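# Find the light check weight and place it on the red dish

## Task

Using the balance, identify which of the four check weights is the light one. A pointer over white means both pans hold equal loads; otherwise it tilts toward the pan with less. Set that weight lying flat on the red dish and keep the other three weights off the dish. Every other item must stay upright, and the balance must remain on the piece of furniture it starts on.

## Robot and tools

Robots: three i2rt Big YAM arms named arm1, arm2 and arm3. Each has six joints, a two-finger gripper and a wrist camera aimed at its fingertips. Reach is about 1.0 m from the joint-1 axis. Foot (base_link) poses in the scene frame, in metres and wxyz quaternions: arm1 at (-0.017, +1.211, +0.828), quat (+0.030, -0.003, -0.002, -1.000); arm2 at (+0.095, -0.011, +0.883), quat (+0.025, -0.002, -0.007, +1.000); arm3 at (-0.083, -1.202, +0.816), quat (+0.086, +0.005, -0.002, +0.996). Each foot looks along its own +x.

Frames: one scene frame in metres, origin on the floor, +z up. The hand point sits between the finger pads, about 1 cm short of the tips. The fingers extend along the hand's +z and open and close along its y. hand_target is where the hand would be at the joint targets currently held. Reported hand positions can be off, more so at long reach.

Tool move: optional keys arm1, arm2, arm3 (one object per arm) and cameras. An arm object may contain:
- joints: absolute targets by name, not offsets. joint1_rad -2.879 to 2.879 (rotation about the foot, positive counter-clockwise seen from above, 0 means unfolded along the foot's +x); joint2_rad 0 to 3.141 (shoulder; 0 is upper arm back and near level, increasing raises it then brings it forward); joint3_rad 0 to 3.019 (elbow; 0 is folded, increasing opens it); joint4_rad -1.692 to 1.57 (hand pitch, positive tips fingers up); joint5_rad -1.57 to 1.57 (sideways hand swing, positive to the arm's right); joint6_rad -2.094 to 2.094 (hand roll, positive clockwise seen from behind); gripper_m 0 to 0.093, the fingertip gap in metres. Done tolerances: ±0.045, ±0.14, ±0.09, ±0.055, ±0.03, ±0.035 rad and ±0.003 m.
- target: seven numbers [x, y, z, qw, qx, qy, qz], an absolute hand pose in the scene frame (metres, unit quaternion), written the way the hand line prints it. The hand follows a straight line from its hand_target toward it. When target is used, joints may hold only gripper_m, or the call is refused.
- speed: top hand speed with target, 0.002 to 0.5 m/s, default 0.25; rotation is capped at twice that value in rad/s.
- min_time_s: 0.1 to 8 s, the shortest duration for that arm's joint motions.
All parts of one call begin together; hand paths in a call finish together, and every path stops after 10 s even if short. A call never runs beyond 15 s. Each control step clamps the path pose to within 100 mm and 20 degrees of the measured hand, then solves damped inverse kinematics, favouring position. Hands trail their paths, may wander off them and can exceed speed, especially when the arm is nearly straight. Raw joint moves run each joint at full speed, so the hand can sweep wide; a stretched, fast arm can overshoot by up to about 30 degrees. An arm left out of a call may still be driving toward an older target. A very small move may not begin. A move with no action returns full state for every arm plus images.

cameras: list of names from arm1_cam_wrist, arm2_cam_wrist, arm3_cam_wrist, room_a, room_b, or ["all"]; [] for none. Omitted means all on an empty move, none otherwise. An unknown name invalidates the call. Images are 672x504. Calibration is supplied per camera in OpenCV form (intrinsics, distortion, T_world_to_cam, pos_world) with small errors; wrist camera poses are derived from joint readings and updated in each result.

Tool wait: seconds from 0 to 10, optional cameras; commands nothing new and returns state. Tool zoom_image: camera plus region [x0, y0, x1, y1] in pixels of that camera's newest full image, origin top-left, at most 504 by 504. Tool finished_scene: scene, the number of the scene now running; it is final and later calls in the same reply go to the following scene.

Results: the "move" line lists arms that received motion; "as last shown" marks an uncommanded arm whose status reads "not commanded". "pictures" gives image order. Statuses: done (hand within 1 cm and 2 degrees), off_target (resting away from target, not a stop), time_out (a stop; joints keep a target at or nearer their position, on_its_own shows it), not_followed with "joint command not followed" or "pose unreachable" (a safety check withholding targets; the gripper part still runs, a hand target is discarded). Joint velocities are rad/s (gripper m/s) in joint_positions order; "within noise" means at rest. Joint torques are total drive outputs in N m, positive toward larger angles, with offsets and noise; entries 3 and 4 wrap at ±28. Gripper readings in free air can be up to 0.003 m wider than the real gap; when squeezing a hard part they read up to 0.005 m under or 0.002 m over its width. Aim a little below the contact width for a light hold; about 0.005 m below gives full force (about 50 to 64 N per pad).

Heat: holding loads, staying stretched or pushing at unreachable poses warms motors. A MOTOR HOT line appears from 85 °C; at 100 °C an OVER-TEMPERATURE FAULT drops that arm for 30 to 60 s, and afterwards keys marked limit_stop_at_motor_heat must be sent again.

Sequencing: if a move or wait is refused or hit by a stop, the remaining move, wait and finished_scene calls in that reply are skipped (an invalid call does not cause this). The simulation keeps running while you think, with the last command held.

Avoid: hard contact between robots (it can end the scene), including gripping another arm's fingers; the safety check may react too late and allows fingers, housings and wrist cameras to meet. Arms do not halt on contact and keep pushing. Do not knock objects off the work area or onto the floor, drop parts from height, release moving parts, or strike fixed or heavy items. Loose objects may occasionally get nudged by outside pushes.

Each tool is called after ">>>" by a JSON object that holds its "op" and its "data".

## Session

>>> {"op": "move", "data": {"cameras": ["all"]}}

Scene clock: 0.00 s.
Joint torques (N m): no reading
Heat: arm1: hottest joint2_rad 37 °C; arm2: hottest joint2_rad 31 °C; arm3: hottest joint2_rad 36 °C.
Joint velocities: within noise
arm1.joint_positions: joint1_rad=+0.463 joint2_rad=+0.615 joint3_rad=+1.490 joint4_rad=-1.383 joint5_rad=+0.276 joint6_rad=+0.395 gripper_m=+0.09396
arm1.joint_status: not commanded
arm1.hand: x=-0.2166 y=+1.1519 z=+1.4100 quat_wxyz=(-0.119, -0.855, +0.016, +0.505) (m; scene frame)
arm1.hand_target: x=-0.2136 y=+1.1537 z=+1.4227 quat_wxyz=(-0.125, -0.847, +0.018, +0.516) (m; scene frame)
arm1.hand_status: not commanded
arm2.joint_positions: joint1_rad=+0.482 joint2_rad=+0.585 joint3_rad=+1.357 joint4_rad=-1.462 joint5_rad=+0.227 joint6_rad=+0.023 gripper_m=+0.09396
arm2.joint_status: not commanded
arm2.hand: x=-0.1095 y=-0.0683 z=+1.3892 quat_wxyz=(-0.010, +0.891, +0.138, -0.433) (m; scene frame)
arm2.hand_target: x=-0.1075 y=-0.0675 z=+1.3999 quat_wxyz=(-0.007, +0.886, +0.136, -0.444) (m; scene frame)
arm2.hand_status: not commanded
arm3.joint_positions: joint1_rad=-0.065 joint2_rad=+0.649 joint3_rad=+1.390 joint4_rad=-1.161 joint5_rad=-0.034 joint6_rad=-0.702 gripper_m=+0.09396
arm3.joint_status: not commanded
arm3.hand: x=-0.3410 y=-1.1470 z=+1.3892 quat_wxyz=(-0.236, +0.811, +0.203, -0.495) (m; scene frame)
arm3.hand_target: x=-0.3379 y=-1.1478 z=+1.4003 quat_wxyz=(-0.241, +0.805, +0.201, -0.504) (m; scene frame)
arm3.hand_status: not commanded
pictures: arm1_cam_wrist, arm2_cam_wrist, arm3_cam_wrist, room_a, room_b

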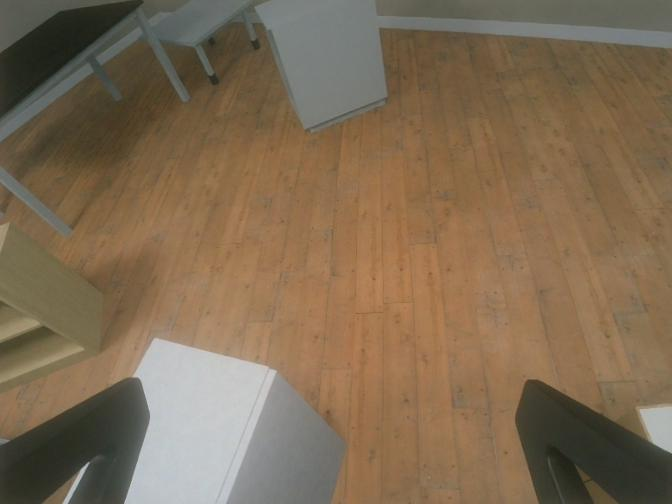

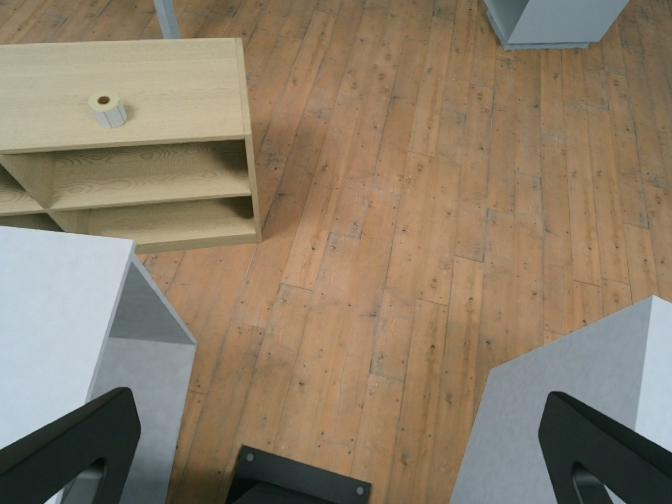

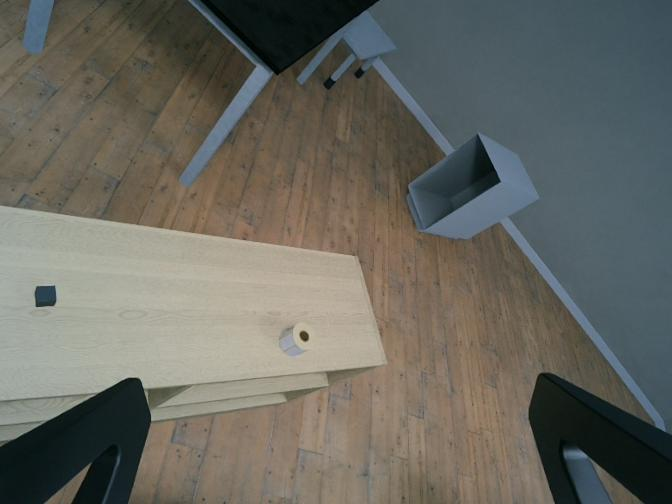

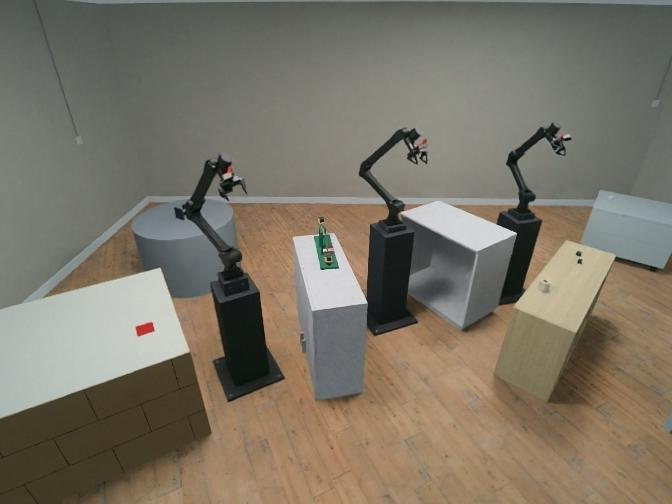

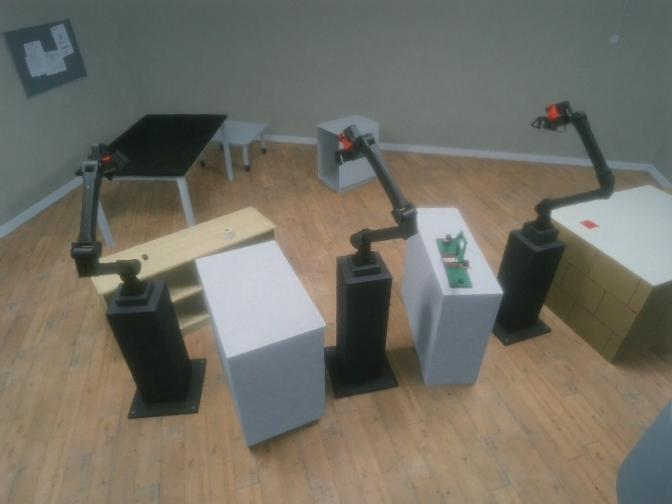

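>>> {"op": "zoom_image", "data": {"camera": "room_a", "region": [270, 200, 390, 290]}}

>>> {"op": "zoom_image", "data": {"camera": "room_b", "region": [400, 200, 520, 290]}}

>>> {"op": "zoom_image", "data": {"camera": "room_a", "region": [520, 230, 620, 305]}}

>>> {"op": "zoom_image", "data": {"camera": "room_b", "region": [100, 200, 280, 335]}}

>>> {"op": "zoom_image", "data": {"camera": "room_a", "region": [100, 290, 200, 365]}}

>>> {"op": "zoom_image", "data": {"camera": "room_b", "region": [540, 190, 660, 280]}}

Scaled by 4.200 from the camera's image (finer frame: 960x720).

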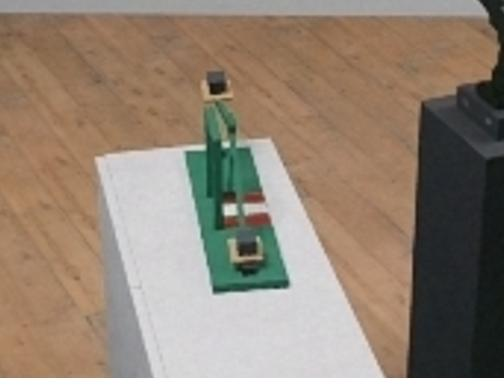

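Scaled by 4.200 from the camera's image (finer frame: 960x720).

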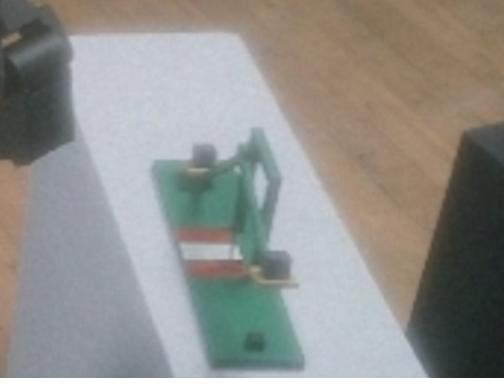

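Scaled by 5.040 from the camera's image (finer frame: 960x720).

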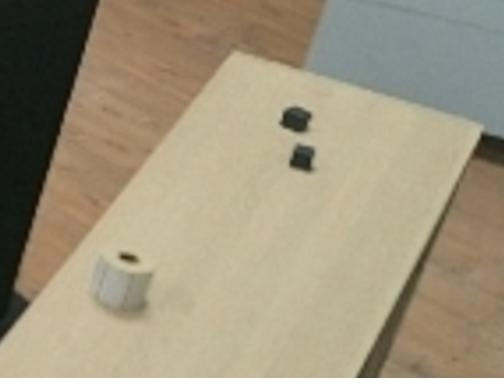

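Scaled by 2.800 from the camera's image (finer frame: 960x720).

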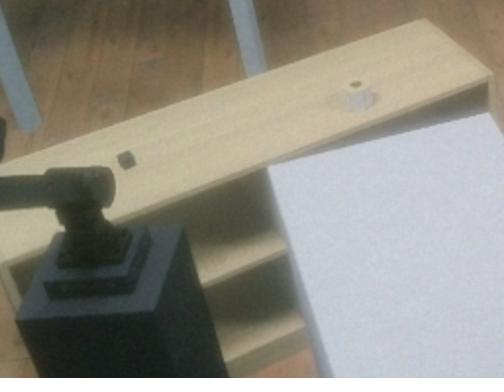

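Scaled by 5.040 from the camera's image (finer frame: 960x720).

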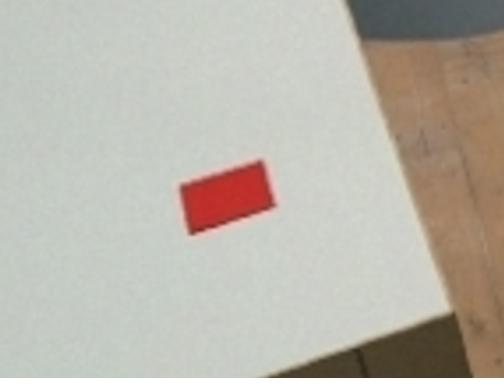

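Scaled by 4.200 from the camera's image (finer frame: 960x720).

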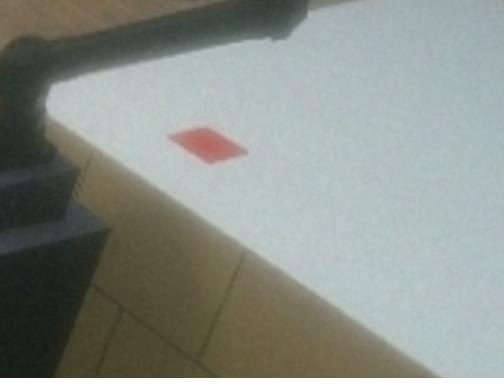

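>>> {"op": "move", "data": {"arm1": {"joints":{"joint1_rad":1.7,"joint5_rad":0,"joint6_rad":0}}, "cameras": ["arm1_cam_wrist"]}}

Scene clock: 3.53 s.
Joint torques (N m): arm1=[0.97 2.78 10.11 2.13 -0.04 -0.24] | arm2=[1.38 2.32 10.8 1.91 0.09 0.11] | arm3=[-1.2 0.38 8.66 2.06 0.01 0]
Heat: arm1: hottest joint2_rad 37 °C; arm2: hottest joint2_rad 31 °C; arm3: hottest joint2_rad 36 °C.
move: arm1 done
Joint velocities: within noise
arm1.joint_positions: joint1_rad=+1.686 joint2_rad=+0.615 joint3_rad=+1.490 joint4_rad=-1.383 joint5_rad=+0.002 joint6_rad=+0.014 gripper_m=+0.09397
arm1.joint_status: all done
arm1.hand: x=+0.0236 y=+1.0041 z=+1.4059 quat_wxyz=(-0.389, -0.557, -0.657, +0.327)
arm1.hand_target: x=+0.0263 y=+1.0079 z=+1.4188 quat_wxyz=(-0.400, -0.542, -0.659, +0.335)
arm1.hand_status: not commanded
arm2, arm3: as last shown
arm1_cam_wrist: T_world_to_cam=[[-0.98663, -0.16279, 0.008, 0.17454], [-0.1368, 0.80038, -0.58368, 0.05964], [0.08861, -0.57697, -0.81194, 1.80932]] pos_world=[0.02003, 1.02461, 1.50248]

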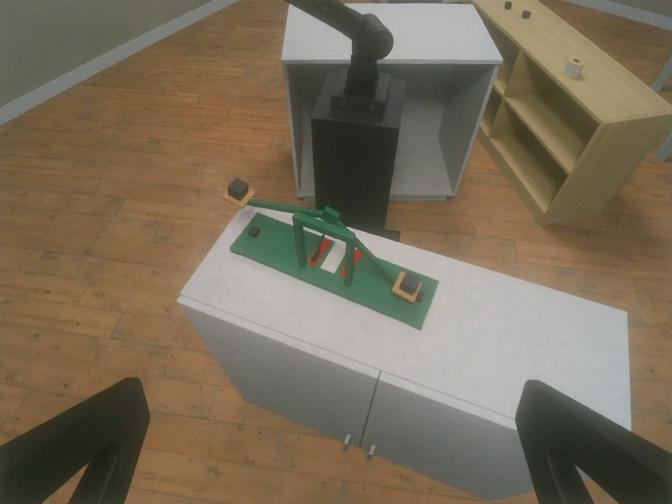

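>>> {"op": "zoom_image", "data": {"camera": "arm1_cam_wrist", "region": [210, 160, 450, 340]}}

Scaled by 2.100 from the camera's image (finer frame: 960x720).

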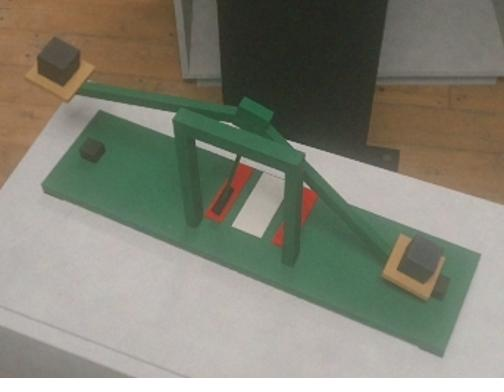

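>>> {"op": "move", "data": {"arm1": {"joints":{"joint1_rad":-1.27}}, "arm2": {"joints":{"joint1_rad":-2.08,"joint5_rad":0,"joint6_rad":0}}, "cameras": ["arm1_cam_wrist","arm2_cam_wrist"]}}

>>> {"op": "move", "data": {"arm2": {"target":[0.355,0.41,1.1,0,0.570,-0.822,0],"speed":0.4}, "cameras": ["arm2_cam_wrist"]}}

Scene clock: 8.37 s.
Joint torques (N m): arm1=[-1.44 2.26 10.17 1.98 0 -0.22] | arm2=[0.5 2.37 10.62 1.98 -0.07 -0.01] | arm3=[-1.2 0.44 8.64 2.02 0 0]
Heat: arm1: hottest joint2_rad 37 °C; arm2: hottest joint2_rad 31 °C; arm3: hottest joint2_rad 36 °C.
move: arm1 done; arm2 done
Joint velocities: within noise
arm1.joint_positions: joint1_rad=-1.256 joint2_rad=+0.615 joint3_rad=+1.490 joint4_rad=-1.383 joint5_rad=+0.001 joint6_rad=+0.014 gripper_m=+0.09398
arm1.joint_status: all done
arm1.hand: x=-0.0905 y=+1.4129 z=+1.4046 quat_wxyz=(+0.279, -0.709, +0.492, +0.422)
arm1.hand_target: x=-0.0867 y=+1.4110 z=+1.4175 quat_wxyz=(+0.292, -0.702, +0.488, +0.429)
arm1.hand_status: not commanded
arm2.joint_positions: joint1_rad=-2.068 joint2_rad=+0.585 joint3_rad=+1.357 joint4_rad=-1.462 joint5_rad=+0.001 joint6_rad=+0.009 gripper_m=+0.09398
arm2.joint_status: all done
arm2.hand: x=+0.2024 y=+0.1592 z=+1.3908 quat_wxyz=(-0.376, +0.437, -0.789, -0.215)
arm2.hand_target: x=+0.2032 y=+0.1561 z=+1.4015 quat_wxyz=(-0.388, +0.433, -0.784, -0.217)
arm2.hand_status: not commanded
arm3: as last shown
arm1_cam_wrist: T_world_to_cam=[[0.93447, 0.35596, -0.0075, -0.40881], [0.28625, -0.76364, -0.57872, 1.9572], [-0.21173, 0.53865, -0.81549, 0.45578]] pos_world=[-0.08172, 1.39462, 1.50129]
arm2_cam_wrist: T_world_to_cam=[[0.86121, -0.50803, -0.01506, -0.07165], [-0.45811, -0.76308, -0.4559, 0.88987], [0.22012, 0.39952, -0.8899, 1.21853]] pos_world=[0.20114, 0.15581, 1.48899]

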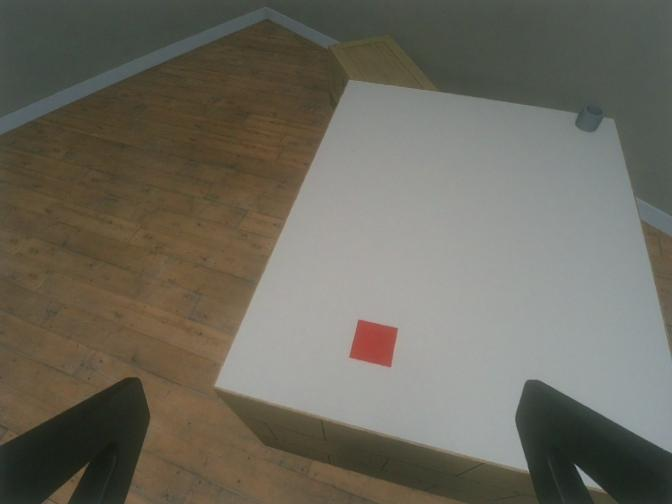

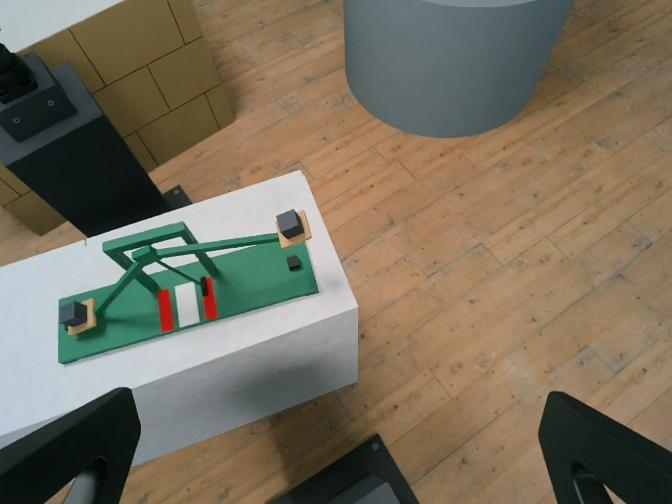

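Scene clock: 10.57 s.
Joint torques (N m): arm1=[-1.61 2.55 10.09 1.98 0.01 -0.22] | arm2=[2.43 -11.22 14.53 0.13 0.04 -0.01] | arm3=[-1.14 0.56 8.65 2.04 0 0]
Heat: arm1: hottest joint2_rad 37 °C; arm2: hottest joint2_rad 31 °C; arm3: hottest joint2_rad 36 °C.
move: arm2 off_target
Joint velocities: within noise
arm1, arm3: as last shown
arm2.joint_positions: joint1_rad=-2.080 joint2_rad=+1.640 joint3_rad=+1.486 joint4_rad=-1.461 joint5_rad=+0.003 joint6_rad=-0.180 gripper_m=+0.09398
arm2.joint_status: not commanded
arm2.hand: x=+0.3513 y=+0.3943 z=+1.0872 quat_wxyz=(+0.014, +0.561, -0.828, +0.005)
arm2.hand_target: x=+0.3545 y=+0.4094 z=+1.0999 quat_wxyz=(+0.000, +0.570, -0.822, +0.000)
arm2.hand_status: off_target (0.021 m and 2.1 deg from the pose sent, 0.413 m and 52.5 deg at the start)
arm2_cam_wrist: T_world_to_cam=[[0.93192, -0.36168, -0.02672, -0.15485], [-0.31485, -0.84344, 0.4353, 0.01153], [-0.17998, -0.39725, -0.89989, 1.28714]] pos_world=[0.3796, 0.46504, 1.14913]

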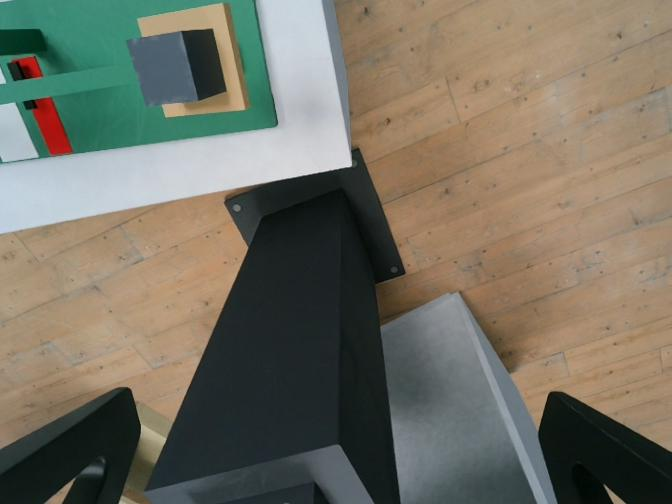

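>>> {"op": "move", "data": {"arm2": {"target":[0.303,0.495,1.035,0,0.643,-0.766,0],"speed":0.2,"joints":{"gripper_m":0.07}}, "cameras": ["arm2_cam_wrist"]}}

Scene clock: 12.80 s.
Joint torques (N m): arm1=[-1.2 2.08 10.06 2.1 0.04 -0.21] | arm2=[1.08 -12.4 14.32 0.73 -0.06 0.01] | arm3=[-1.14 0.44 8.7 2 0 0]
Heat: arm1: hottest joint2_rad 37 °C; arm2: hottest joint3_rad 32 °C; arm3: hottest joint2_rad 36 °C.
move: arm2 off_target
Joint velocities: within noise
arm1, arm3: as last shown
arm2.joint_positions: joint1_rad=-1.911 joint2_rad=+1.797 joint3_rad=+1.531 joint4_rad=-1.356 joint5_rad=+0.003 joint6_rad=-0.204 gripper_m=+0.07010
arm2.joint_status: all done
arm2.hand: x=+0.2970 y=+0.4754 z=+1.0274 quat_wxyz=(+0.016, +0.638, -0.770, +0.009)
arm2.hand_target: x=+0.3027 y=+0.4941 z=+1.0353 quat_wxyz=(+0.000, +0.643, -0.766, +0.000)
arm2.hand_status: off_target (0.022 m and 2.2 deg from the pose sent, 0.123 m and 11.9 deg at the start)
arm2_cam_wrist: T_world_to_cam=[[0.98384, -0.17716, -0.02596, -0.18044], [-0.14771, -0.88499, 0.44156, 0.05264], [-0.1012, -0.43059, -0.89685, 1.24518]] pos_world=[0.31131, 0.55079, 1.08882]

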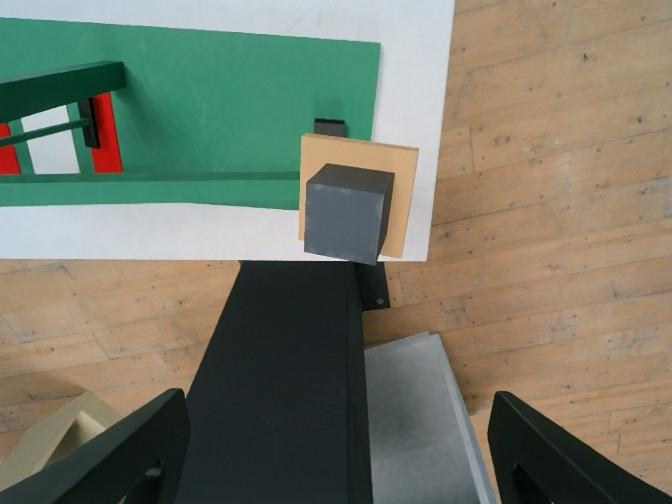

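>>> {"op": "move", "data": {"arm2": {"target":[0.306,0.514,0.995,0,0.609,-0.793,0],"speed":0.15}, "cameras": ["arm2_cam_wrist"]}}

Scene clock: 14.57 s.
Joint torques (N m): arm1=[-1.55 2.61 10.18 1.92 -0.01 -0.22] | arm2=[2.08 -13.51 13.96 0.76 -0.09 0.23] | arm3=[-1.14 0.44 8.62 2.02 0.01 0.01]
Heat: arm1: hottest joint2_rad 37 °C; arm2: hottest joint3_rad 32 °C; arm3: hottest joint2_rad 36 °C.
move: arm2 off_target
Joint velocities: within noise
arm1, arm3: as last shown
arm2.joint_positions: joint1_rad=-1.911 joint2_rad=+1.874 joint3_rad=+1.533 joint4_rad=-1.284 joint5_rad=+0.003 joint6_rad=-0.129 gripper_m=+0.07010
arm2.joint_status: not commanded
arm2.hand: x=+0.3037 y=+0.4922 z=+0.9873 quat_wxyz=(+0.017, +0.609, -0.793, +0.010)
arm2.hand_target: x=+0.3056 y=+0.5130 z=+0.9954 quat_wxyz=(+0.000, +0.609, -0.793, +0.000)
arm2.hand_status: off_target (0.023 m and 2.3 deg from the pose sent, 0.051 m and 4.7 deg at the start)
arm2_cam_wrist: T_world_to_cam=[[0.968, -0.24979, -0.02414, -0.1463], [-0.21341, -0.86996, 0.44456, 0.09582], [-0.13205, -0.42518, -0.89543, 1.22237]] pos_world=[0.32348, 0.56654, 1.04842]

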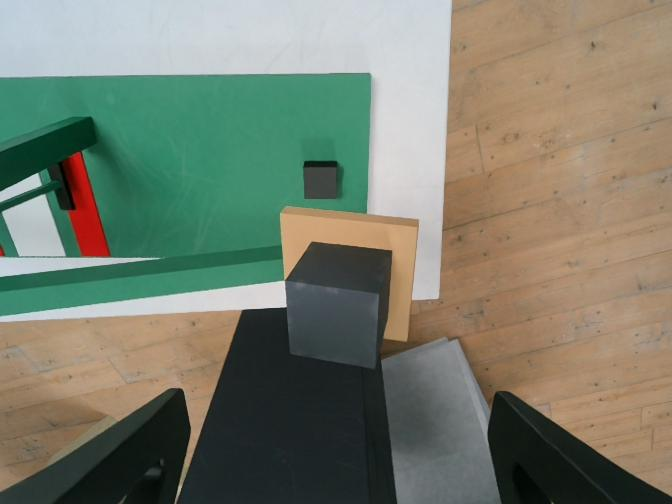

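>>> {"op": "move", "data": {"arm2": {"target":[0.306,0.5225,0.957,0,0.588,-0.809,0],"speed":0.12}, "cameras": ["arm2_cam_wrist"]}}

Scene clock: 16.27 s.
Joint torques (N m): arm1=[-1.44 2.32 10.19 2.02 0.02 -0.26] | arm2=[2.43 -13.68 11.92 0.76 -0.07 0.23] | arm3=[-1.14 0.5 8.66 2.03 0.01 0]
Heat: arm1: hottest joint2_rad 37 °C; arm2: hottest joint2_rad 32 °C; arm3: hottest joint2_rad 36 °C.
move: arm2 off_target
Joint velocities: within noise
arm1, arm3: as last shown
arm2.joint_positions: joint1_rad=-1.907 joint2_rad=+1.926 joint3_rad=+1.533 joint4_rad=-1.206 joint5_rad=+0.003 joint6_rad=-0.071 gripper_m=+0.07010
arm2.joint_status: not commanded
arm2.hand: x=+0.3078 y=+0.5091 z=+0.9595 quat_wxyz=(+0.005, +0.587, -0.809, +0.004)
arm2.hand_target: x=+0.3058 y=+0.5221 z=+0.9570 quat_wxyz=(+0.000, +0.588, -0.809, +0.000)
arm2.hand_status: off_target (0.014 m and 0.8 deg from the pose sent, 0.043 m and 3.8 deg at the start)
arm2_cam_wrist: T_world_to_cam=[[0.95341, -0.30104, -0.01968, -0.12049], [-0.26517, -0.86735, 0.42118, 0.16071], [-0.14386, -0.39633, -0.90676, 1.20504]] pos_world=[0.33085, 0.58072, 1.02263]

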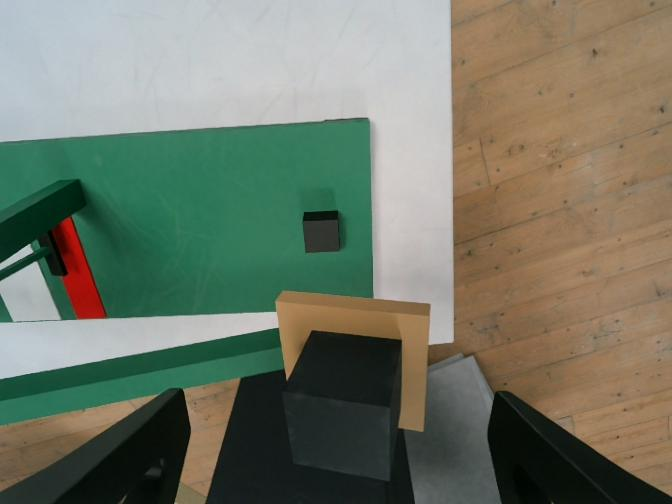

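>>> {"op": "move", "data": {"arm2": {"target":[0.306,0.5225,0.940,0,0.588,-0.809,0],"speed":0.12}}}

>>> {"op": "move", "data": {"arm2": {"joints":{"gripper_m":0.019}}, "cameras": ["arm2_cam_wrist"]}}

Scene clock: 17.57 s.
Joint torques (N m): arm1=[-1.26 3.02 10.17 2.04 0.05 -0.21] | arm2=[2.2 -13.39 10.09 0.91 -0.07 0.21] | arm3=[-1.2 0.44 8.64 2.02 0.01 0]
Heat: arm1: hottest joint2_rad 37 °C; arm2: hottest joint3_rad 33 °C; arm3: hottest joint2_rad 36 °C.
move: arm2 off_target
Joint velocities: within noise
arm1, arm3: as last shown
arm2.joint_positions: joint1_rad=-1.907 joint2_rad=+1.938 joint3_rad=+1.533 joint4_rad=-1.168 joint5_rad=+0.003 joint6_rad=-0.071 gripper_m=+0.07010
arm2.joint_status: not commanded
arm2.hand: x=+0.3110 y=+0.5171 z=+0.9528 quat_wxyz=(-0.005, +0.587, -0.809, -0.003)
arm2.hand_target: x=+0.3059 y=+0.5221 z=+0.9402 quat_wxyz=(+0.000, +0.588, -0.809, +0.000)
arm2.hand_status: off_target (0.015 m and 0.7 deg from the pose sent, 0.024 m and 0.7 deg at the start)
pictures: none

Scene clock: 18.30 s.
Joint torques (N m): arm1=[-1.26 2.43 10.19 2.06 0.01 -0.24] | arm2=[2.26 -13.86 10.06 0.94 -0.05 0.2] | arm3=[-1.2 0.44 8.66 2.03 0 0.01]
Heat: arm1: hottest joint2_rad 37 °C; arm2: hottest joint3_rad 33 °C; arm3: hottest joint2_rad 36 °C.
move: arm2 done
Joint velocities: within noise
arm1: as last shown
arm2.joint_positions: joint1_rad=-1.907 joint2_rad=+1.938 joint3_rad=+1.533 joint4_rad=-1.168 joint5_rad=+0.003 joint6_rad=-0.070 gripper_m=+0.01917
arm2.joint_status: all done
arm2.hand: x=+0.3110 y=+0.5171 z=+0.9528 quat_wxyz=(-0.005, +0.587, -0.810, -0.003)
arm2.hand_target: x=+0.3059 y=+0.5221 z=+0.9402 quat_wxyz=(+0.000, +0.588, -0.809, +0.000)
arm2.hand_status: not commanded
arm3.joint_positions: joint1_rad=-0.065 joint2_rad=+0.649 joint3_rad=+1.390 joint4_rad=-1.161 joint5_rad=-0.034 joint6_rad=-0.702 gripper_m=+0.09396
arm3.joint_status: not commanded
arm3.hand: x=-0.3410 y=-1.1470 z=+1.3892 quat_wxyz=(-0.236, +0.811, +0.203, -0.495)
arm3.hand_target: x=-0.3379 y=-1.1478 z=+1.4003 quat_wxyz=(-0.241, +0.805, +0.201, -0.504)
arm3.hand_status: not commanded
arm2_cam_wrist: T_world_to_cam=[[0.95334, -0.30137, -0.01756, -0.12308], [-0.26985, -0.87681, 0.39798, 0.19972], [-0.13534, -0.37468, -0.91722, 1.19872]] pos_world=[0.33347, 0.58716, 1.01785]

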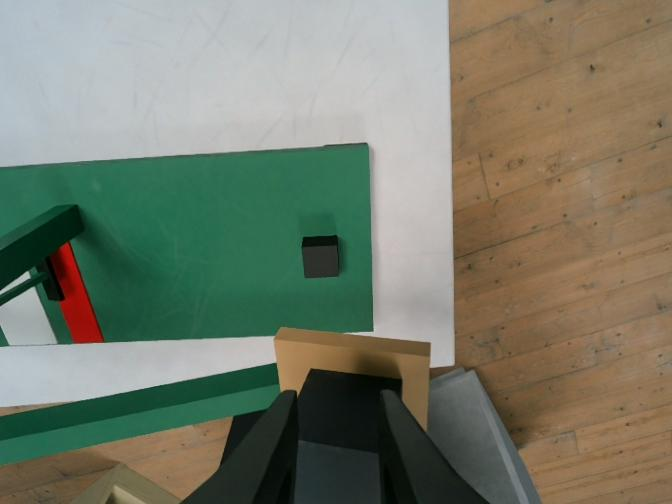

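>>> {"op": "move", "data": {"arm2": {"joints":{"gripper_m":0.008}}, "cameras": ["arm2_cam_wrist"]}}

Scene clock: 18.90 s.
Joint torques (N m): arm1=[-1.96 3.08 10.09 2.03 -0.01 -0.22] | arm2=[2.2 -13.8 10.09 0.88 -0.05 0.21] | arm3=[-1.08 0.56 8.66 2.06 0.01 0]
Heat: arm1: hottest joint2_rad 37 °C; arm2: hottest joint3_rad 33 °C; arm3: hottest joint2_rad 36 °C.
move: arm2 done
Joint velocities: within noise
arm1, arm3: as last shown
arm2.joint_positions: joint1_rad=-1.907 joint2_rad=+1.938 joint3_rad=+1.533 joint4_rad=-1.168 joint5_rad=+0.003 joint6_rad=-0.070 gripper_m=+0.00822
arm2.joint_status: all done
arm2.hand: x=+0.3110 y=+0.5171 z=+0.9528 quat_wxyz=(-0.005, +0.587, -0.810, -0.003)
arm2.hand_target: x=+0.3059 y=+0.5221 z=+0.9402 quat_wxyz=(+0.000, +0.588, -0.809, +0.000)
arm2.hand_status: not commanded
arm2_cam_wrist: T_world_to_cam=[[0.95334, -0.30137, -0.01756, -0.12308], [-0.26985, -0.87681, 0.39798, 0.19972], [-0.13534, -0.37468, -0.91722, 1.19872]] pos_world=[0.33347, 0.58716, 1.01785]

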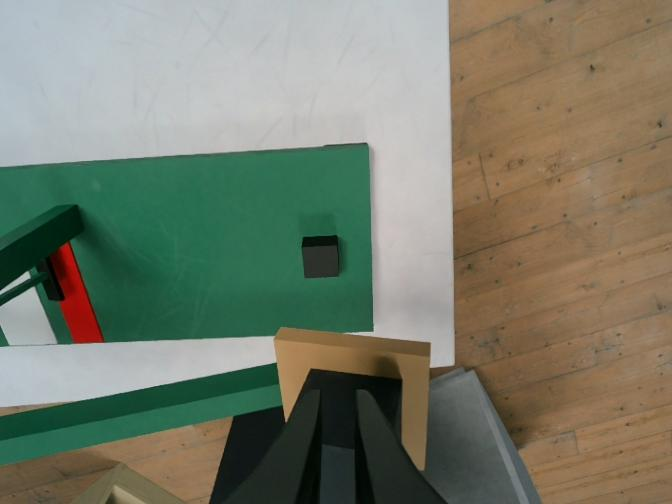

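>>> {"op": "move", "data": {"arm2": {"joints":{"gripper_m":0.07}}}}

>>> {"op": "move", "data": {"arm2": {"target":[0.303,0.514,0.925,0,0.588,-0.809,0],"speed":0.12}, "cameras": ["arm2_cam_wrist"]}}

Scene clock: 19.90 s.
Joint torques (N m): arm1=[-1.38 2.43 10.14 2.02 0.05 -0.21] | arm2=[2.26 -13.57 10.07 0.94 -0.06 0.18] | arm3=[-1.08 0.62 8.62 2.07 0 0]
Heat: arm1: hottest joint2_rad 37 °C; arm2: hottest joint3_rad 33 °C; arm3: hottest joint2_rad 36 °C.
move: arm2 done
Joint velocities: within noise
arm1.joint_positions: joint1_rad=-1.256 joint2_rad=+0.615 joint3_rad=+1.490 joint4_rad=-1.383 joint5_rad=+0.001 joint6_rad=+0.014 gripper_m=+0.09398
arm1.joint_status: not commanded
arm1.hand: x=-0.0905 y=+1.4129 z=+1.4046 quat_wxyz=(+0.279, -0.709, +0.492, +0.422)
arm1.hand_target: x=-0.0867 y=+1.4110 z=+1.4175 quat_wxyz=(+0.292, -0.702, +0.488, +0.429)
arm1.hand_status: not commanded
arm2.joint_positions: joint1_rad=-1.907 joint2_rad=+1.938 joint3_rad=+1.533 joint4_rad=-1.168 joint5_rad=+0.003 joint6_rad=-0.070 gripper_m=+0.06982
arm2.joint_status: all done
arm2.hand: x=+0.3110 y=+0.5171 z=+0.9528 quat_wxyz=(-0.005, +0.587, -0.810, -0.003)
arm2.hand_target: x=+0.3059 y=+0.5221 z=+0.9402 quat_wxyz=(+0.000, +0.588, -0.809, +0.000)
arm2.hand_status: not commanded
arm3: as last shown
pictures: none

Scene clock: 20.97 s.
Joint torques (N m): arm1=[-1.55 2.26 10.19 2.11 0.02 -0.22] | arm2=[2.37 -13.39 9.16 0.87 -0.05 0.2] | arm3=[-1.2 0.44 8.68 2.09 0.01 0]
Heat: arm1: hottest joint2_rad 37 °C; arm2: hottest joint3_rad 33 °C; arm3: hottest joint2_rad 36 °C.
move: arm2 off_target
Joint velocities: within noise
arm1, arm3: as last shown
arm2.joint_positions: joint1_rad=-1.907 joint2_rad=+1.938 joint3_rad=+1.492 joint4_rad=-1.123 joint5_rad=+0.003 joint6_rad=-0.070 gripper_m=+0.06989
arm2.joint_status: not commanded
arm2.hand: x=+0.3091 y=+0.5125 z=+0.9387 quat_wxyz=(-0.008, +0.587, -0.810, -0.004)
arm2.hand_target: x=+0.3030 y=+0.5136 z=+0.9252 quat_wxyz=(+0.000, +0.588, -0.809, +0.000)
arm2.hand_status: off_target (0.015 m and 1.0 deg from the pose sent, 0.029 m and 0.7 deg at the start)
arm2_cam_wrist: T_world_to_cam=[[0.95324, -0.30171, -0.01722, -0.12297], [-0.27095, -0.87851, 0.39347, 0.20636], [-0.13384, -0.3704, -0.91918, 1.18298]] pos_world=[0.33147, 0.58237, 1.00405]

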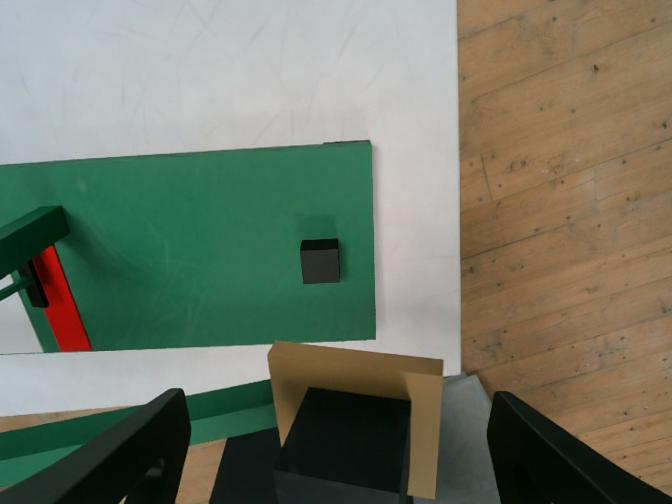

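>>> {"op": "move", "data": {"arm2": {"target":[0.300,0.506,0.915,0,0.588,-0.809,0],"speed":0.12}, "cameras": ["arm2_cam_wrist"]}}

Scene clock: 22.33 s.
Joint torques (N m): arm1=[-1.38 2.2 10.13 2 -0.02 -0.22] | arm2=[2.37 -14.33 8.79 0.91 -0.05 0.19] | arm3=[-1.14 0.5 8.62 2.07 0 -0.01]
Heat: arm1: hottest joint2_rad 37 °C; arm2: hottest joint3_rad 33 °C; arm3: hottest joint2_rad 36 °C.
move: arm2 off_target
Joint velocities: within noise
arm1, arm3: as last shown
arm2.joint_positions: joint1_rad=-1.907 joint2_rad=+1.938 joint3_rad=+1.452 joint4_rad=-1.089 joint5_rad=+0.003 joint6_rad=-0.070 gripper_m=+0.06989
arm2.joint_status: not commanded
arm2.hand: x=+0.3060 y=+0.5048 z=+0.9246 quat_wxyz=(-0.005, +0.587, -0.810, -0.003)
arm2.hand_target: x=+0.3000 y=+0.5058 z=+0.9151 quat_wxyz=(+0.000, +0.588, -0.809, +0.000)
arm2.hand_status: off_target (0.011 m and 0.6 deg from the pose sent, 0.026 m and 1.0 deg at the start)
arm2_cam_wrist: T_world_to_cam=[[0.95321, -0.30178, -0.01772, -0.12206], [-0.26996, -0.87615, 0.39935, 0.19725], [-0.13604, -0.37588, -0.91663, 1.16785]] pos_world=[0.32847, 0.57496, 0.98955]

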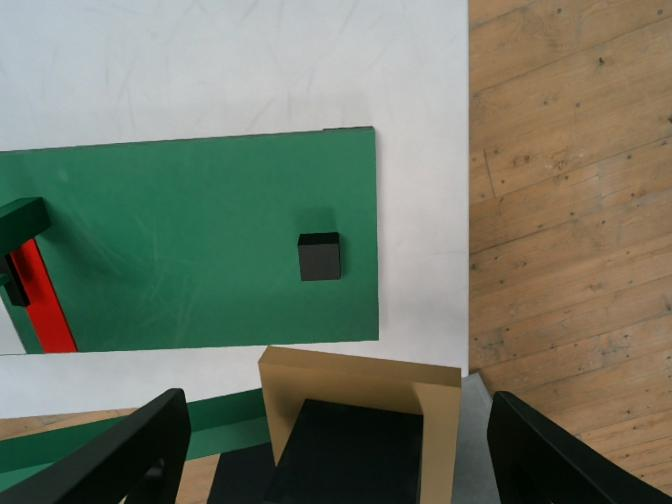

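>>> {"op": "move", "data": {"arm2": {"joints":{"gripper_m":0.02}}, "cameras": ["arm2_cam_wrist"]}}

Scene clock: 23.23 s.
Joint torques (N m): arm1=[-1.67 2.37 10.24 2.04 0 -0.24] | arm2=[2.2 -14.15 8.84 0.83 -0.06 0.19] | arm3=[-1.2 0.44 8.66 2.04 0 -0.01]
Heat: arm1: hottest joint2_rad 37 °C; arm2: hottest joint3_rad 33 °C; arm3: hottest joint2_rad 36 °C.
move: arm2 off_target
Joint velocities: within noise
arm1, arm3: as last shown
arm2.joint_positions: joint1_rad=-1.907 joint2_rad=+1.938 joint3_rad=+1.452 joint4_rad=-1.088 joint5_rad=+0.003 joint6_rad=-0.070 gripper_m=+0.03073
arm2.joint_status: gripper_m off_target (ended at +0.03077, target +0.02000)
arm2.hand: x=+0.3060 y=+0.5048 z=+0.9246 quat_wxyz=(-0.005, +0.587, -0.810, -0.003)
arm2.hand_target: x=+0.3000 y=+0.5058 z=+0.9151 quat_wxyz=(+0.000, +0.588, -0.809, +0.000)
arm2.hand_status: not commanded
arm2_cam_wrist: T_world_to_cam=[[0.95323, -0.30176, -0.01727, -0.12261], [-0.27016, -0.87624, 0.39903, 0.1977], [-0.13554, -0.3757, -0.91678, 1.16774]] pos_world=[0.32857, 0.57496, 0.98955]

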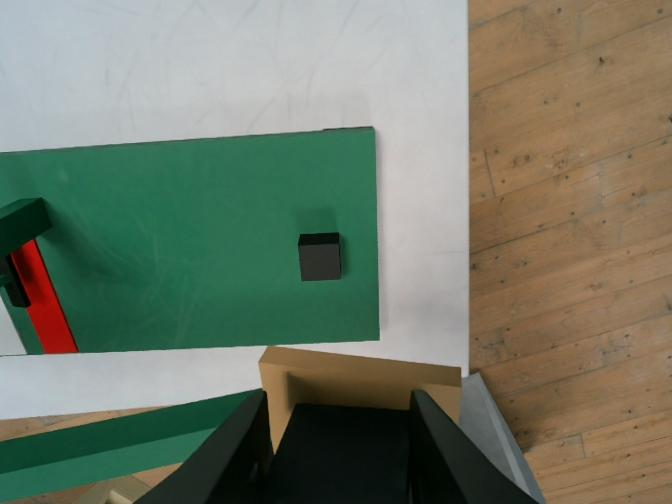

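>>> {"op": "move", "data": {"arm2": {"target":[0.300,0.506,1.09,0,0.588,-0.809,0],"speed":0.2,"joints":{"gripper_m":0.02}}, "cameras": ["arm2_cam_wrist"]}}

>>> {"op": "move", "data": {"arm2": {"target":[-0.235,0.60,1.08,0,0.588,-0.809,0],"speed":0.3}, "cameras": ["arm2_cam_wrist","room_a","room_b"]}}

Scene clock: 26.17 s.
Joint torques (N m): arm1=[-1.08 2.67 10.07 1.92 0.03 -0.23] | arm2=[2.08 -15.09 15.32 0.16 -0.09 0.2] | arm3=[-1.08 0.44 8.64 2.04 0.01 0]
Heat: arm1: hottest joint2_rad 37 °C; arm2: hottest joint3_rad 34 °C; arm3: hottest joint2_rad 36 °C.
move: arm2 off_target
Joint velocities: within noise
arm1, arm3: as last shown
arm2.joint_positions: joint1_rad=-1.907 joint2_rad=+1.824 joint3_rad=+1.670 joint4_rad=-1.487 joint5_rad=+0.003 joint6_rad=-0.070 gripper_m=+0.03075
arm2.joint_status: gripper_m off_target (ended at +0.03074, target +0.02000)
arm2.hand: x=+0.2997 y=+0.4885 z=+1.0654 quat_wxyz=(+0.023, +0.587, -0.809, +0.015)
arm2.hand_target: x=+0.2994 y=+0.5047 z=+1.0902 quat_wxyz=(+0.000, +0.588, -0.809, -0.001)
arm2.hand_status: off_target (0.030 m and 3.2 deg from the pose sent, 0.166 m and 0.7 deg at the start)
arm2_cam_wrist: T_world_to_cam=[[0.95276, -0.30285, -0.02302, -0.11216], [-0.25903, -0.84981, 0.45905, 0.04534], [-0.15859, -0.4314, -0.88811, 1.29342]] pos_world=[0.32372, 0.56255, 1.1253]

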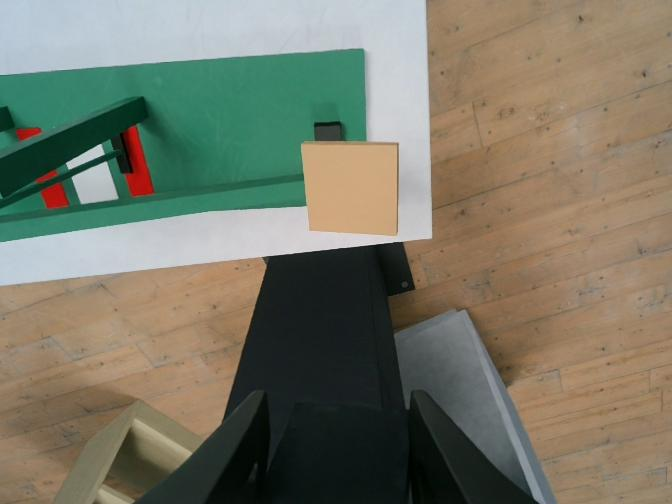

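Scene clock: 29.07 s.
Joint torques (N m): arm1=[-1.61 2.37 10.11 2 0.04 -0.18] | arm2=[1.32 -17.85 15.35 0.24 0.07 0.2] | arm3=[-1.14 0.56 8.64 2.03 0 0]
Heat: arm1: hottest joint3_rad 38 °C; arm2: hottest joint3_rad 35 °C; arm3: hottest joint2_rad 36 °C.
move: arm2 off_target
Joint velocities: within noise
arm1, arm3: as last shown
arm2.joint_positions: joint1_rad=-1.021 joint2_rad=+2.220 joint3_rad=+2.320 joint4_rad=-1.674 joint5_rad=-0.011 joint6_rad=+0.795 gripper_m=+0.03075
arm2.joint_status: not commanded
arm2.hand: x=-0.2341 y=+0.5862 z=+1.0716 quat_wxyz=(+0.000, +0.595, -0.804, -0.004)
arm2.hand_target: x=-0.2344 y=+0.5990 z=+1.0796 quat_wxyz=(-0.003, +0.588, -0.809, -0.018)
arm2.hand_status: off_target (0.016 m and 1.1 deg from the pose sent, 0.546 m and 3.2 deg at the start; a joint's target at an end of its range on 27 of 87 steps)
arm2_cam_wrist: T_world_to_cam=[[0.95906, -0.2821, -0.02486, 0.4174], [-0.24828, -0.87982, 0.40531, 0.06495], [-0.13622, -0.38255, -0.91384, 1.26061]] pos_world=[-0.21247, 0.65714, 1.13605]

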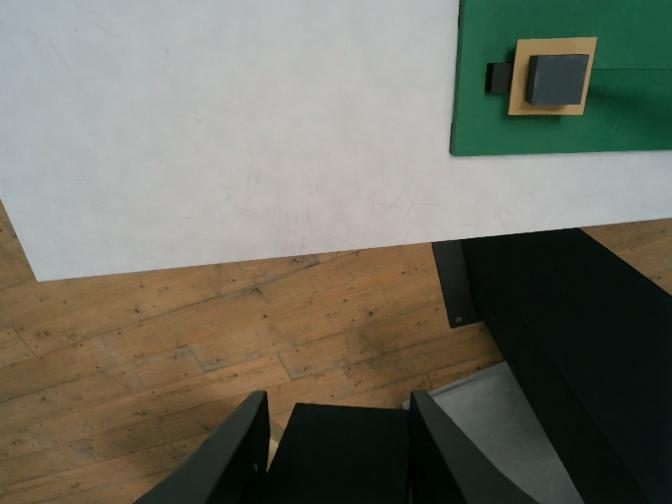

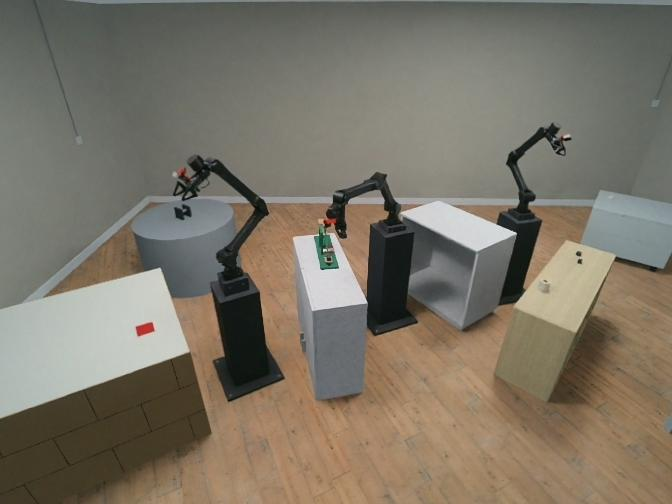

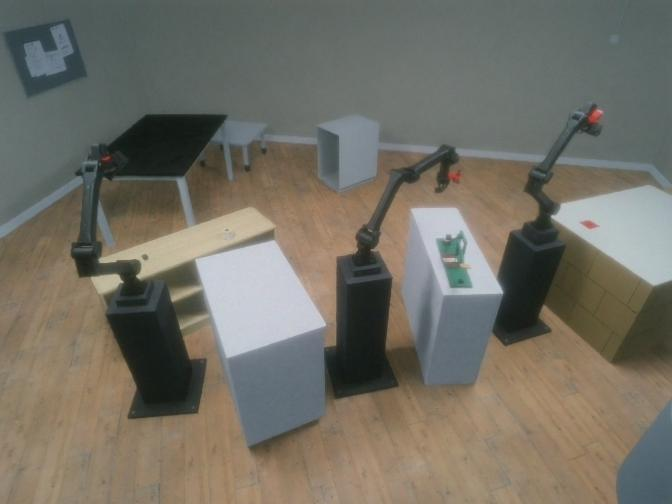

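>>> {"op": "move", "data": {"arm2": {"target":[-0.235,0.63,0.865,0,0.588,-0.809,0],"speed":0.25}, "cameras": ["arm2_cam_wrist"]}}

>>> {"op": "move", "data": {"arm2": {"target":[-0.235,0.63,0.84,0,0.588,-0.809,0],"speed":0.1}, "cameras": ["arm2_cam_wrist"]}}

Scene clock: 31.10 s.
Joint torques (N m): arm1=[-1.08 2.67 10.02 2.11 0 -0.23] | arm2=[0.5 -19.31 12.7 0.7 0.09 0.02] | arm3=[-1.32 0.44 8.62 2.06 0.01 0.01]
Heat: arm1: hottest joint3_rad 38 °C; arm2: hottest joint3_rad 36 °C; arm3: hottest joint2_rad 36 °C.
move: arm2 off_target
Joint velocities: within noise
arm1: as last shown
arm2.joint_positions: joint1_rad=-1.036 joint2_rad=+2.426 joint3_rad=+2.139 joint4_rad=-1.319 joint5_rad=-0.011 joint6_rad=+0.795 gripper_m=+0.03075
arm2.joint_status: not commanded
arm2.hand: x=-0.2367 y=+0.6164 z=+0.8627 quat_wxyz=(+0.002, +0.589, -0.808, +0.012)
arm2.hand_target: x=-0.2347 y=+0.6297 z=+0.8653 quat_wxyz=(+0.000, +0.588, -0.809, +0.000)
arm2.hand_status: off_target (0.014 m and 1.4 deg from the pose sent, 0.211 m and 1.1 deg at the start)
arm3.joint_positions: joint1_rad=-0.065 joint2_rad=+0.649 joint3_rad=+1.390 joint4_rad=-1.161 joint5_rad=-0.034 joint6_rad=-0.702 gripper_m=+0.09396
arm3.joint_status: not commanded
arm3.hand: x=-0.3410 y=-1.1470 z=+1.3892 quat_wxyz=(-0.236, +0.811, +0.203, -0.495)
arm3.hand_target: x=-0.3379 y=-1.1478 z=+1.4003 quat_wxyz=(-0.241, +0.805, +0.201, -0.504)
arm3.hand_status: not commanded
arm2_cam_wrist: T_world_to_cam=[[0.95498, -0.29664, -0.00239, 0.41179], [-0.2674, -0.86427, 0.42607, 0.14355], [-0.12846, -0.40625, -0.90469, 1.08942]] pos_world=[-0.21493, 0.6888, 0.92541]

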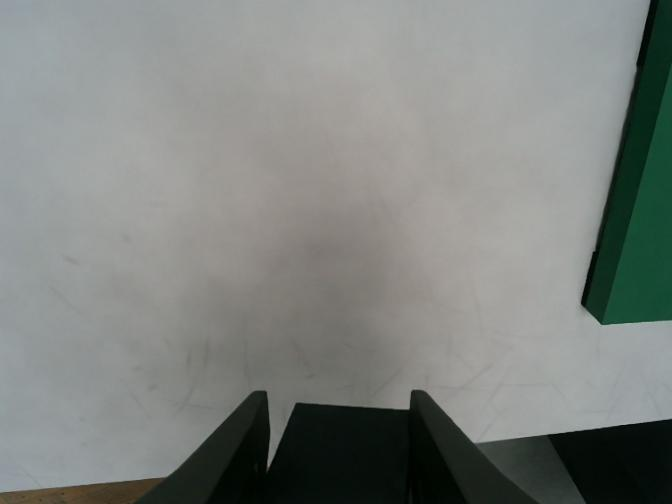

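Scene clock: 32.20 s.
Joint torques (N m): arm1=[-1.61 2.49 10.02 2.02 0.01 -0.23] | arm2=[0.62 -20.13 11.1 0.83 0.06 0.02] | arm3=[-1.2 0.56 8.64 2.06 0 0]
Heat: arm1: hottest joint3_rad 38 °C; arm2: hottest joint3_rad 36 °C; arm3: hottest joint2_rad 36 °C.
move: arm2 off_target
Joint velocities: within noise
arm1, arm3: as last shown
arm2.joint_positions: joint1_rad=-1.036 joint2_rad=+2.439 joint3_rad=+2.139 joint4_rad=-1.276 joint5_rad=-0.011 joint6_rad=+0.795 gripper_m=+0.03075
arm2.joint_status: not commanded
arm2.hand: x=-0.2407 y=+0.6242 z=+0.8536 quat_wxyz=(+0.000, +0.589, -0.808, -0.003)
arm2.hand_target: x=-0.2347 y=+0.6296 z=+0.8403 quat_wxyz=(+0.000, +0.588, -0.809, +0.000)
arm2.hand_status: off_target (0.016 m and 0.4 deg from the pose sent, 0.026 m and 1.4 deg at the start)
arm2_cam_wrist: T_world_to_cam=[[0.95489, -0.29601, -0.02375, 0.43569], [-0.26136, -0.87569, 0.40604, 0.17875], [-0.14098, -0.38152, -0.91355, 1.07294]] pos_world=[-0.21805, 0.69484, 0.91795]

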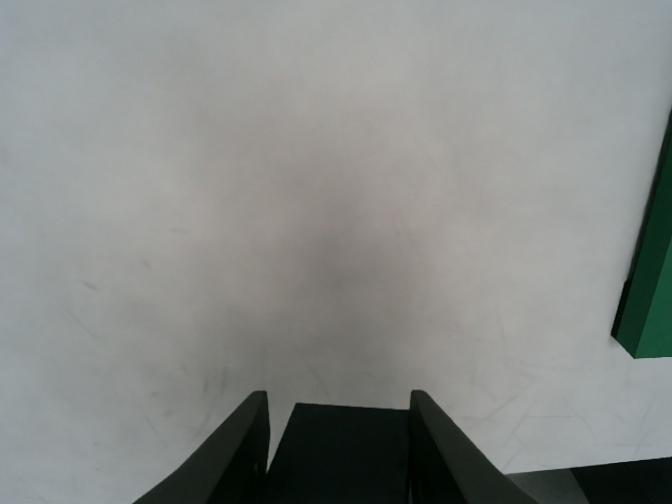

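>>> {"op": "move", "data": {"arm2": {"target":[-0.232,0.627,0.822,0,0.588,-0.809,0],"speed":0.1}, "cameras": ["arm2_cam_wrist"]}}

>>> {"op": "move", "data": {"arm2": {"target":[-0.232,0.627,0.810,0,0.588,-0.809,0],"speed":0.1}, "cameras": ["arm2_cam_wrist"]}}

Scene clock: 36.93 s.
Joint torques (N m): arm1=[-1.85 2.26 10.11 2.07 0.03 -0.23] | arm2=[0.5 -18.67 9.98 0.87 0.06 0] | arm3=[-1.08 0.5 8.64 2.03 0.01 0.01]
Heat: arm1: hottest joint3_rad 39 °C; arm2: hottest joint3_rad 36 °C; arm3: hottest joint2_rad 36 °C.
move: arm2 off_target
Joint velocities: within noise
arm1.joint_positions: joint1_rad=-1.256 joint2_rad=+0.615 joint3_rad=+1.490 joint4_rad=-1.383 joint5_rad=+0.001 joint6_rad=+0.014 gripper_m=+0.09398
arm1.joint_status: not commanded
arm1.hand: x=-0.0905 y=+1.4129 z=+1.4046 quat_wxyz=(+0.279, -0.709, +0.492, +0.422)
arm1.hand_target: x=-0.0867 y=+1.4110 z=+1.4175 quat_wxyz=(+0.292, -0.702, +0.488, +0.429)
arm1.hand_status: not commanded
arm2.joint_positions: joint1_rad=-1.036 joint2_rad=+2.447 joint3_rad=+2.114 joint4_rad=-1.233 joint5_rad=-0.011 joint6_rad=+0.795 gripper_m=+0.03075
arm2.joint_status: not commanded
arm2.hand: x=-0.2407 y=+0.6246 z=+0.8390 quat_wxyz=(-0.001, +0.589, -0.808, -0.008)
arm2.hand_target: x=-0.2317 y=+0.6265 z=+0.8221 quat_wxyz=(+0.000, +0.588, -0.809, +0.000)
arm2.hand_status: off_target (0.019 m and 0.9 deg from the pose sent, 0.033 m and 0.4 deg at the start)
arm3: as last shown
arm2_cam_wrist: T_world_to_cam=[[0.95478, -0.29568, -0.03096, 0.4413], [-0.25938, -0.87937, 0.39928, 0.19345], [-0.14529, -0.37319, -0.91631, 1.05591]] pos_world=[-0.21776, 0.69466, 0.90396]

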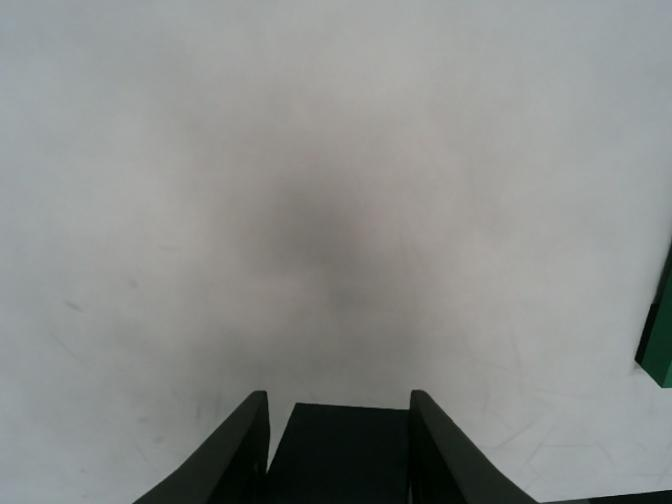

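Scene clock: 38.03 s.
Joint torques (N m): arm1=[-1.2 2.2 10.24 2.14 -0.01 -0.21] | arm2=[0.44 -20.6 9.4 0.84 0.07 0] | arm3=[-1.08 0.56 8.66 2.02 0 0]
Heat: arm1: hottest joint3_rad 39 °C; arm2: hottest joint3_rad 36 °C; arm3: hottest joint2_rad 36 °C.
move: arm2 off_target
Joint velocities: within noise
arm1, arm3: as last shown
arm2.joint_positions: joint1_rad=-1.036 joint2_rad=+2.461 joint3_rad=+2.109 joint4_rad=-1.213 joint5_rad=-0.011 joint6_rad=+0.795 gripper_m=+0.03075
arm2.joint_status: not commanded
arm2.hand: x=-0.2408 y=+0.6250 z=+0.8273 quat_wxyz=(-0.001, +0.589, -0.808, -0.008)
arm2.hand_target: x=-0.2318 y=+0.6266 z=+0.8102 quat_wxyz=(+0.000, +0.588, -0.809, +0.000)
arm2.hand_status: off_target (0.019 m and 1.0 deg from the pose sent, 0.031 m and 1.0 deg at the start)
arm2_cam_wrist: T_world_to_cam=[[0.95479, -0.29564, -0.03128, 0.44141], [-0.25926, -0.87952, 0.39904, 0.19878], [-0.14549, -0.37289, -0.9164, 1.04515]] pos_world=[-0.21786, 0.69506, 0.89226]

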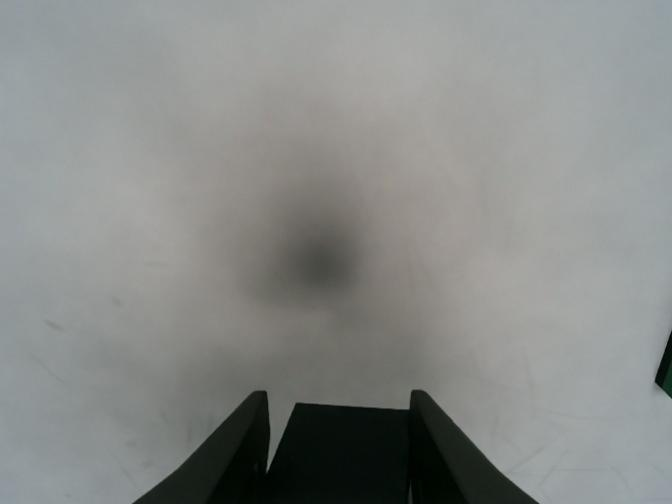

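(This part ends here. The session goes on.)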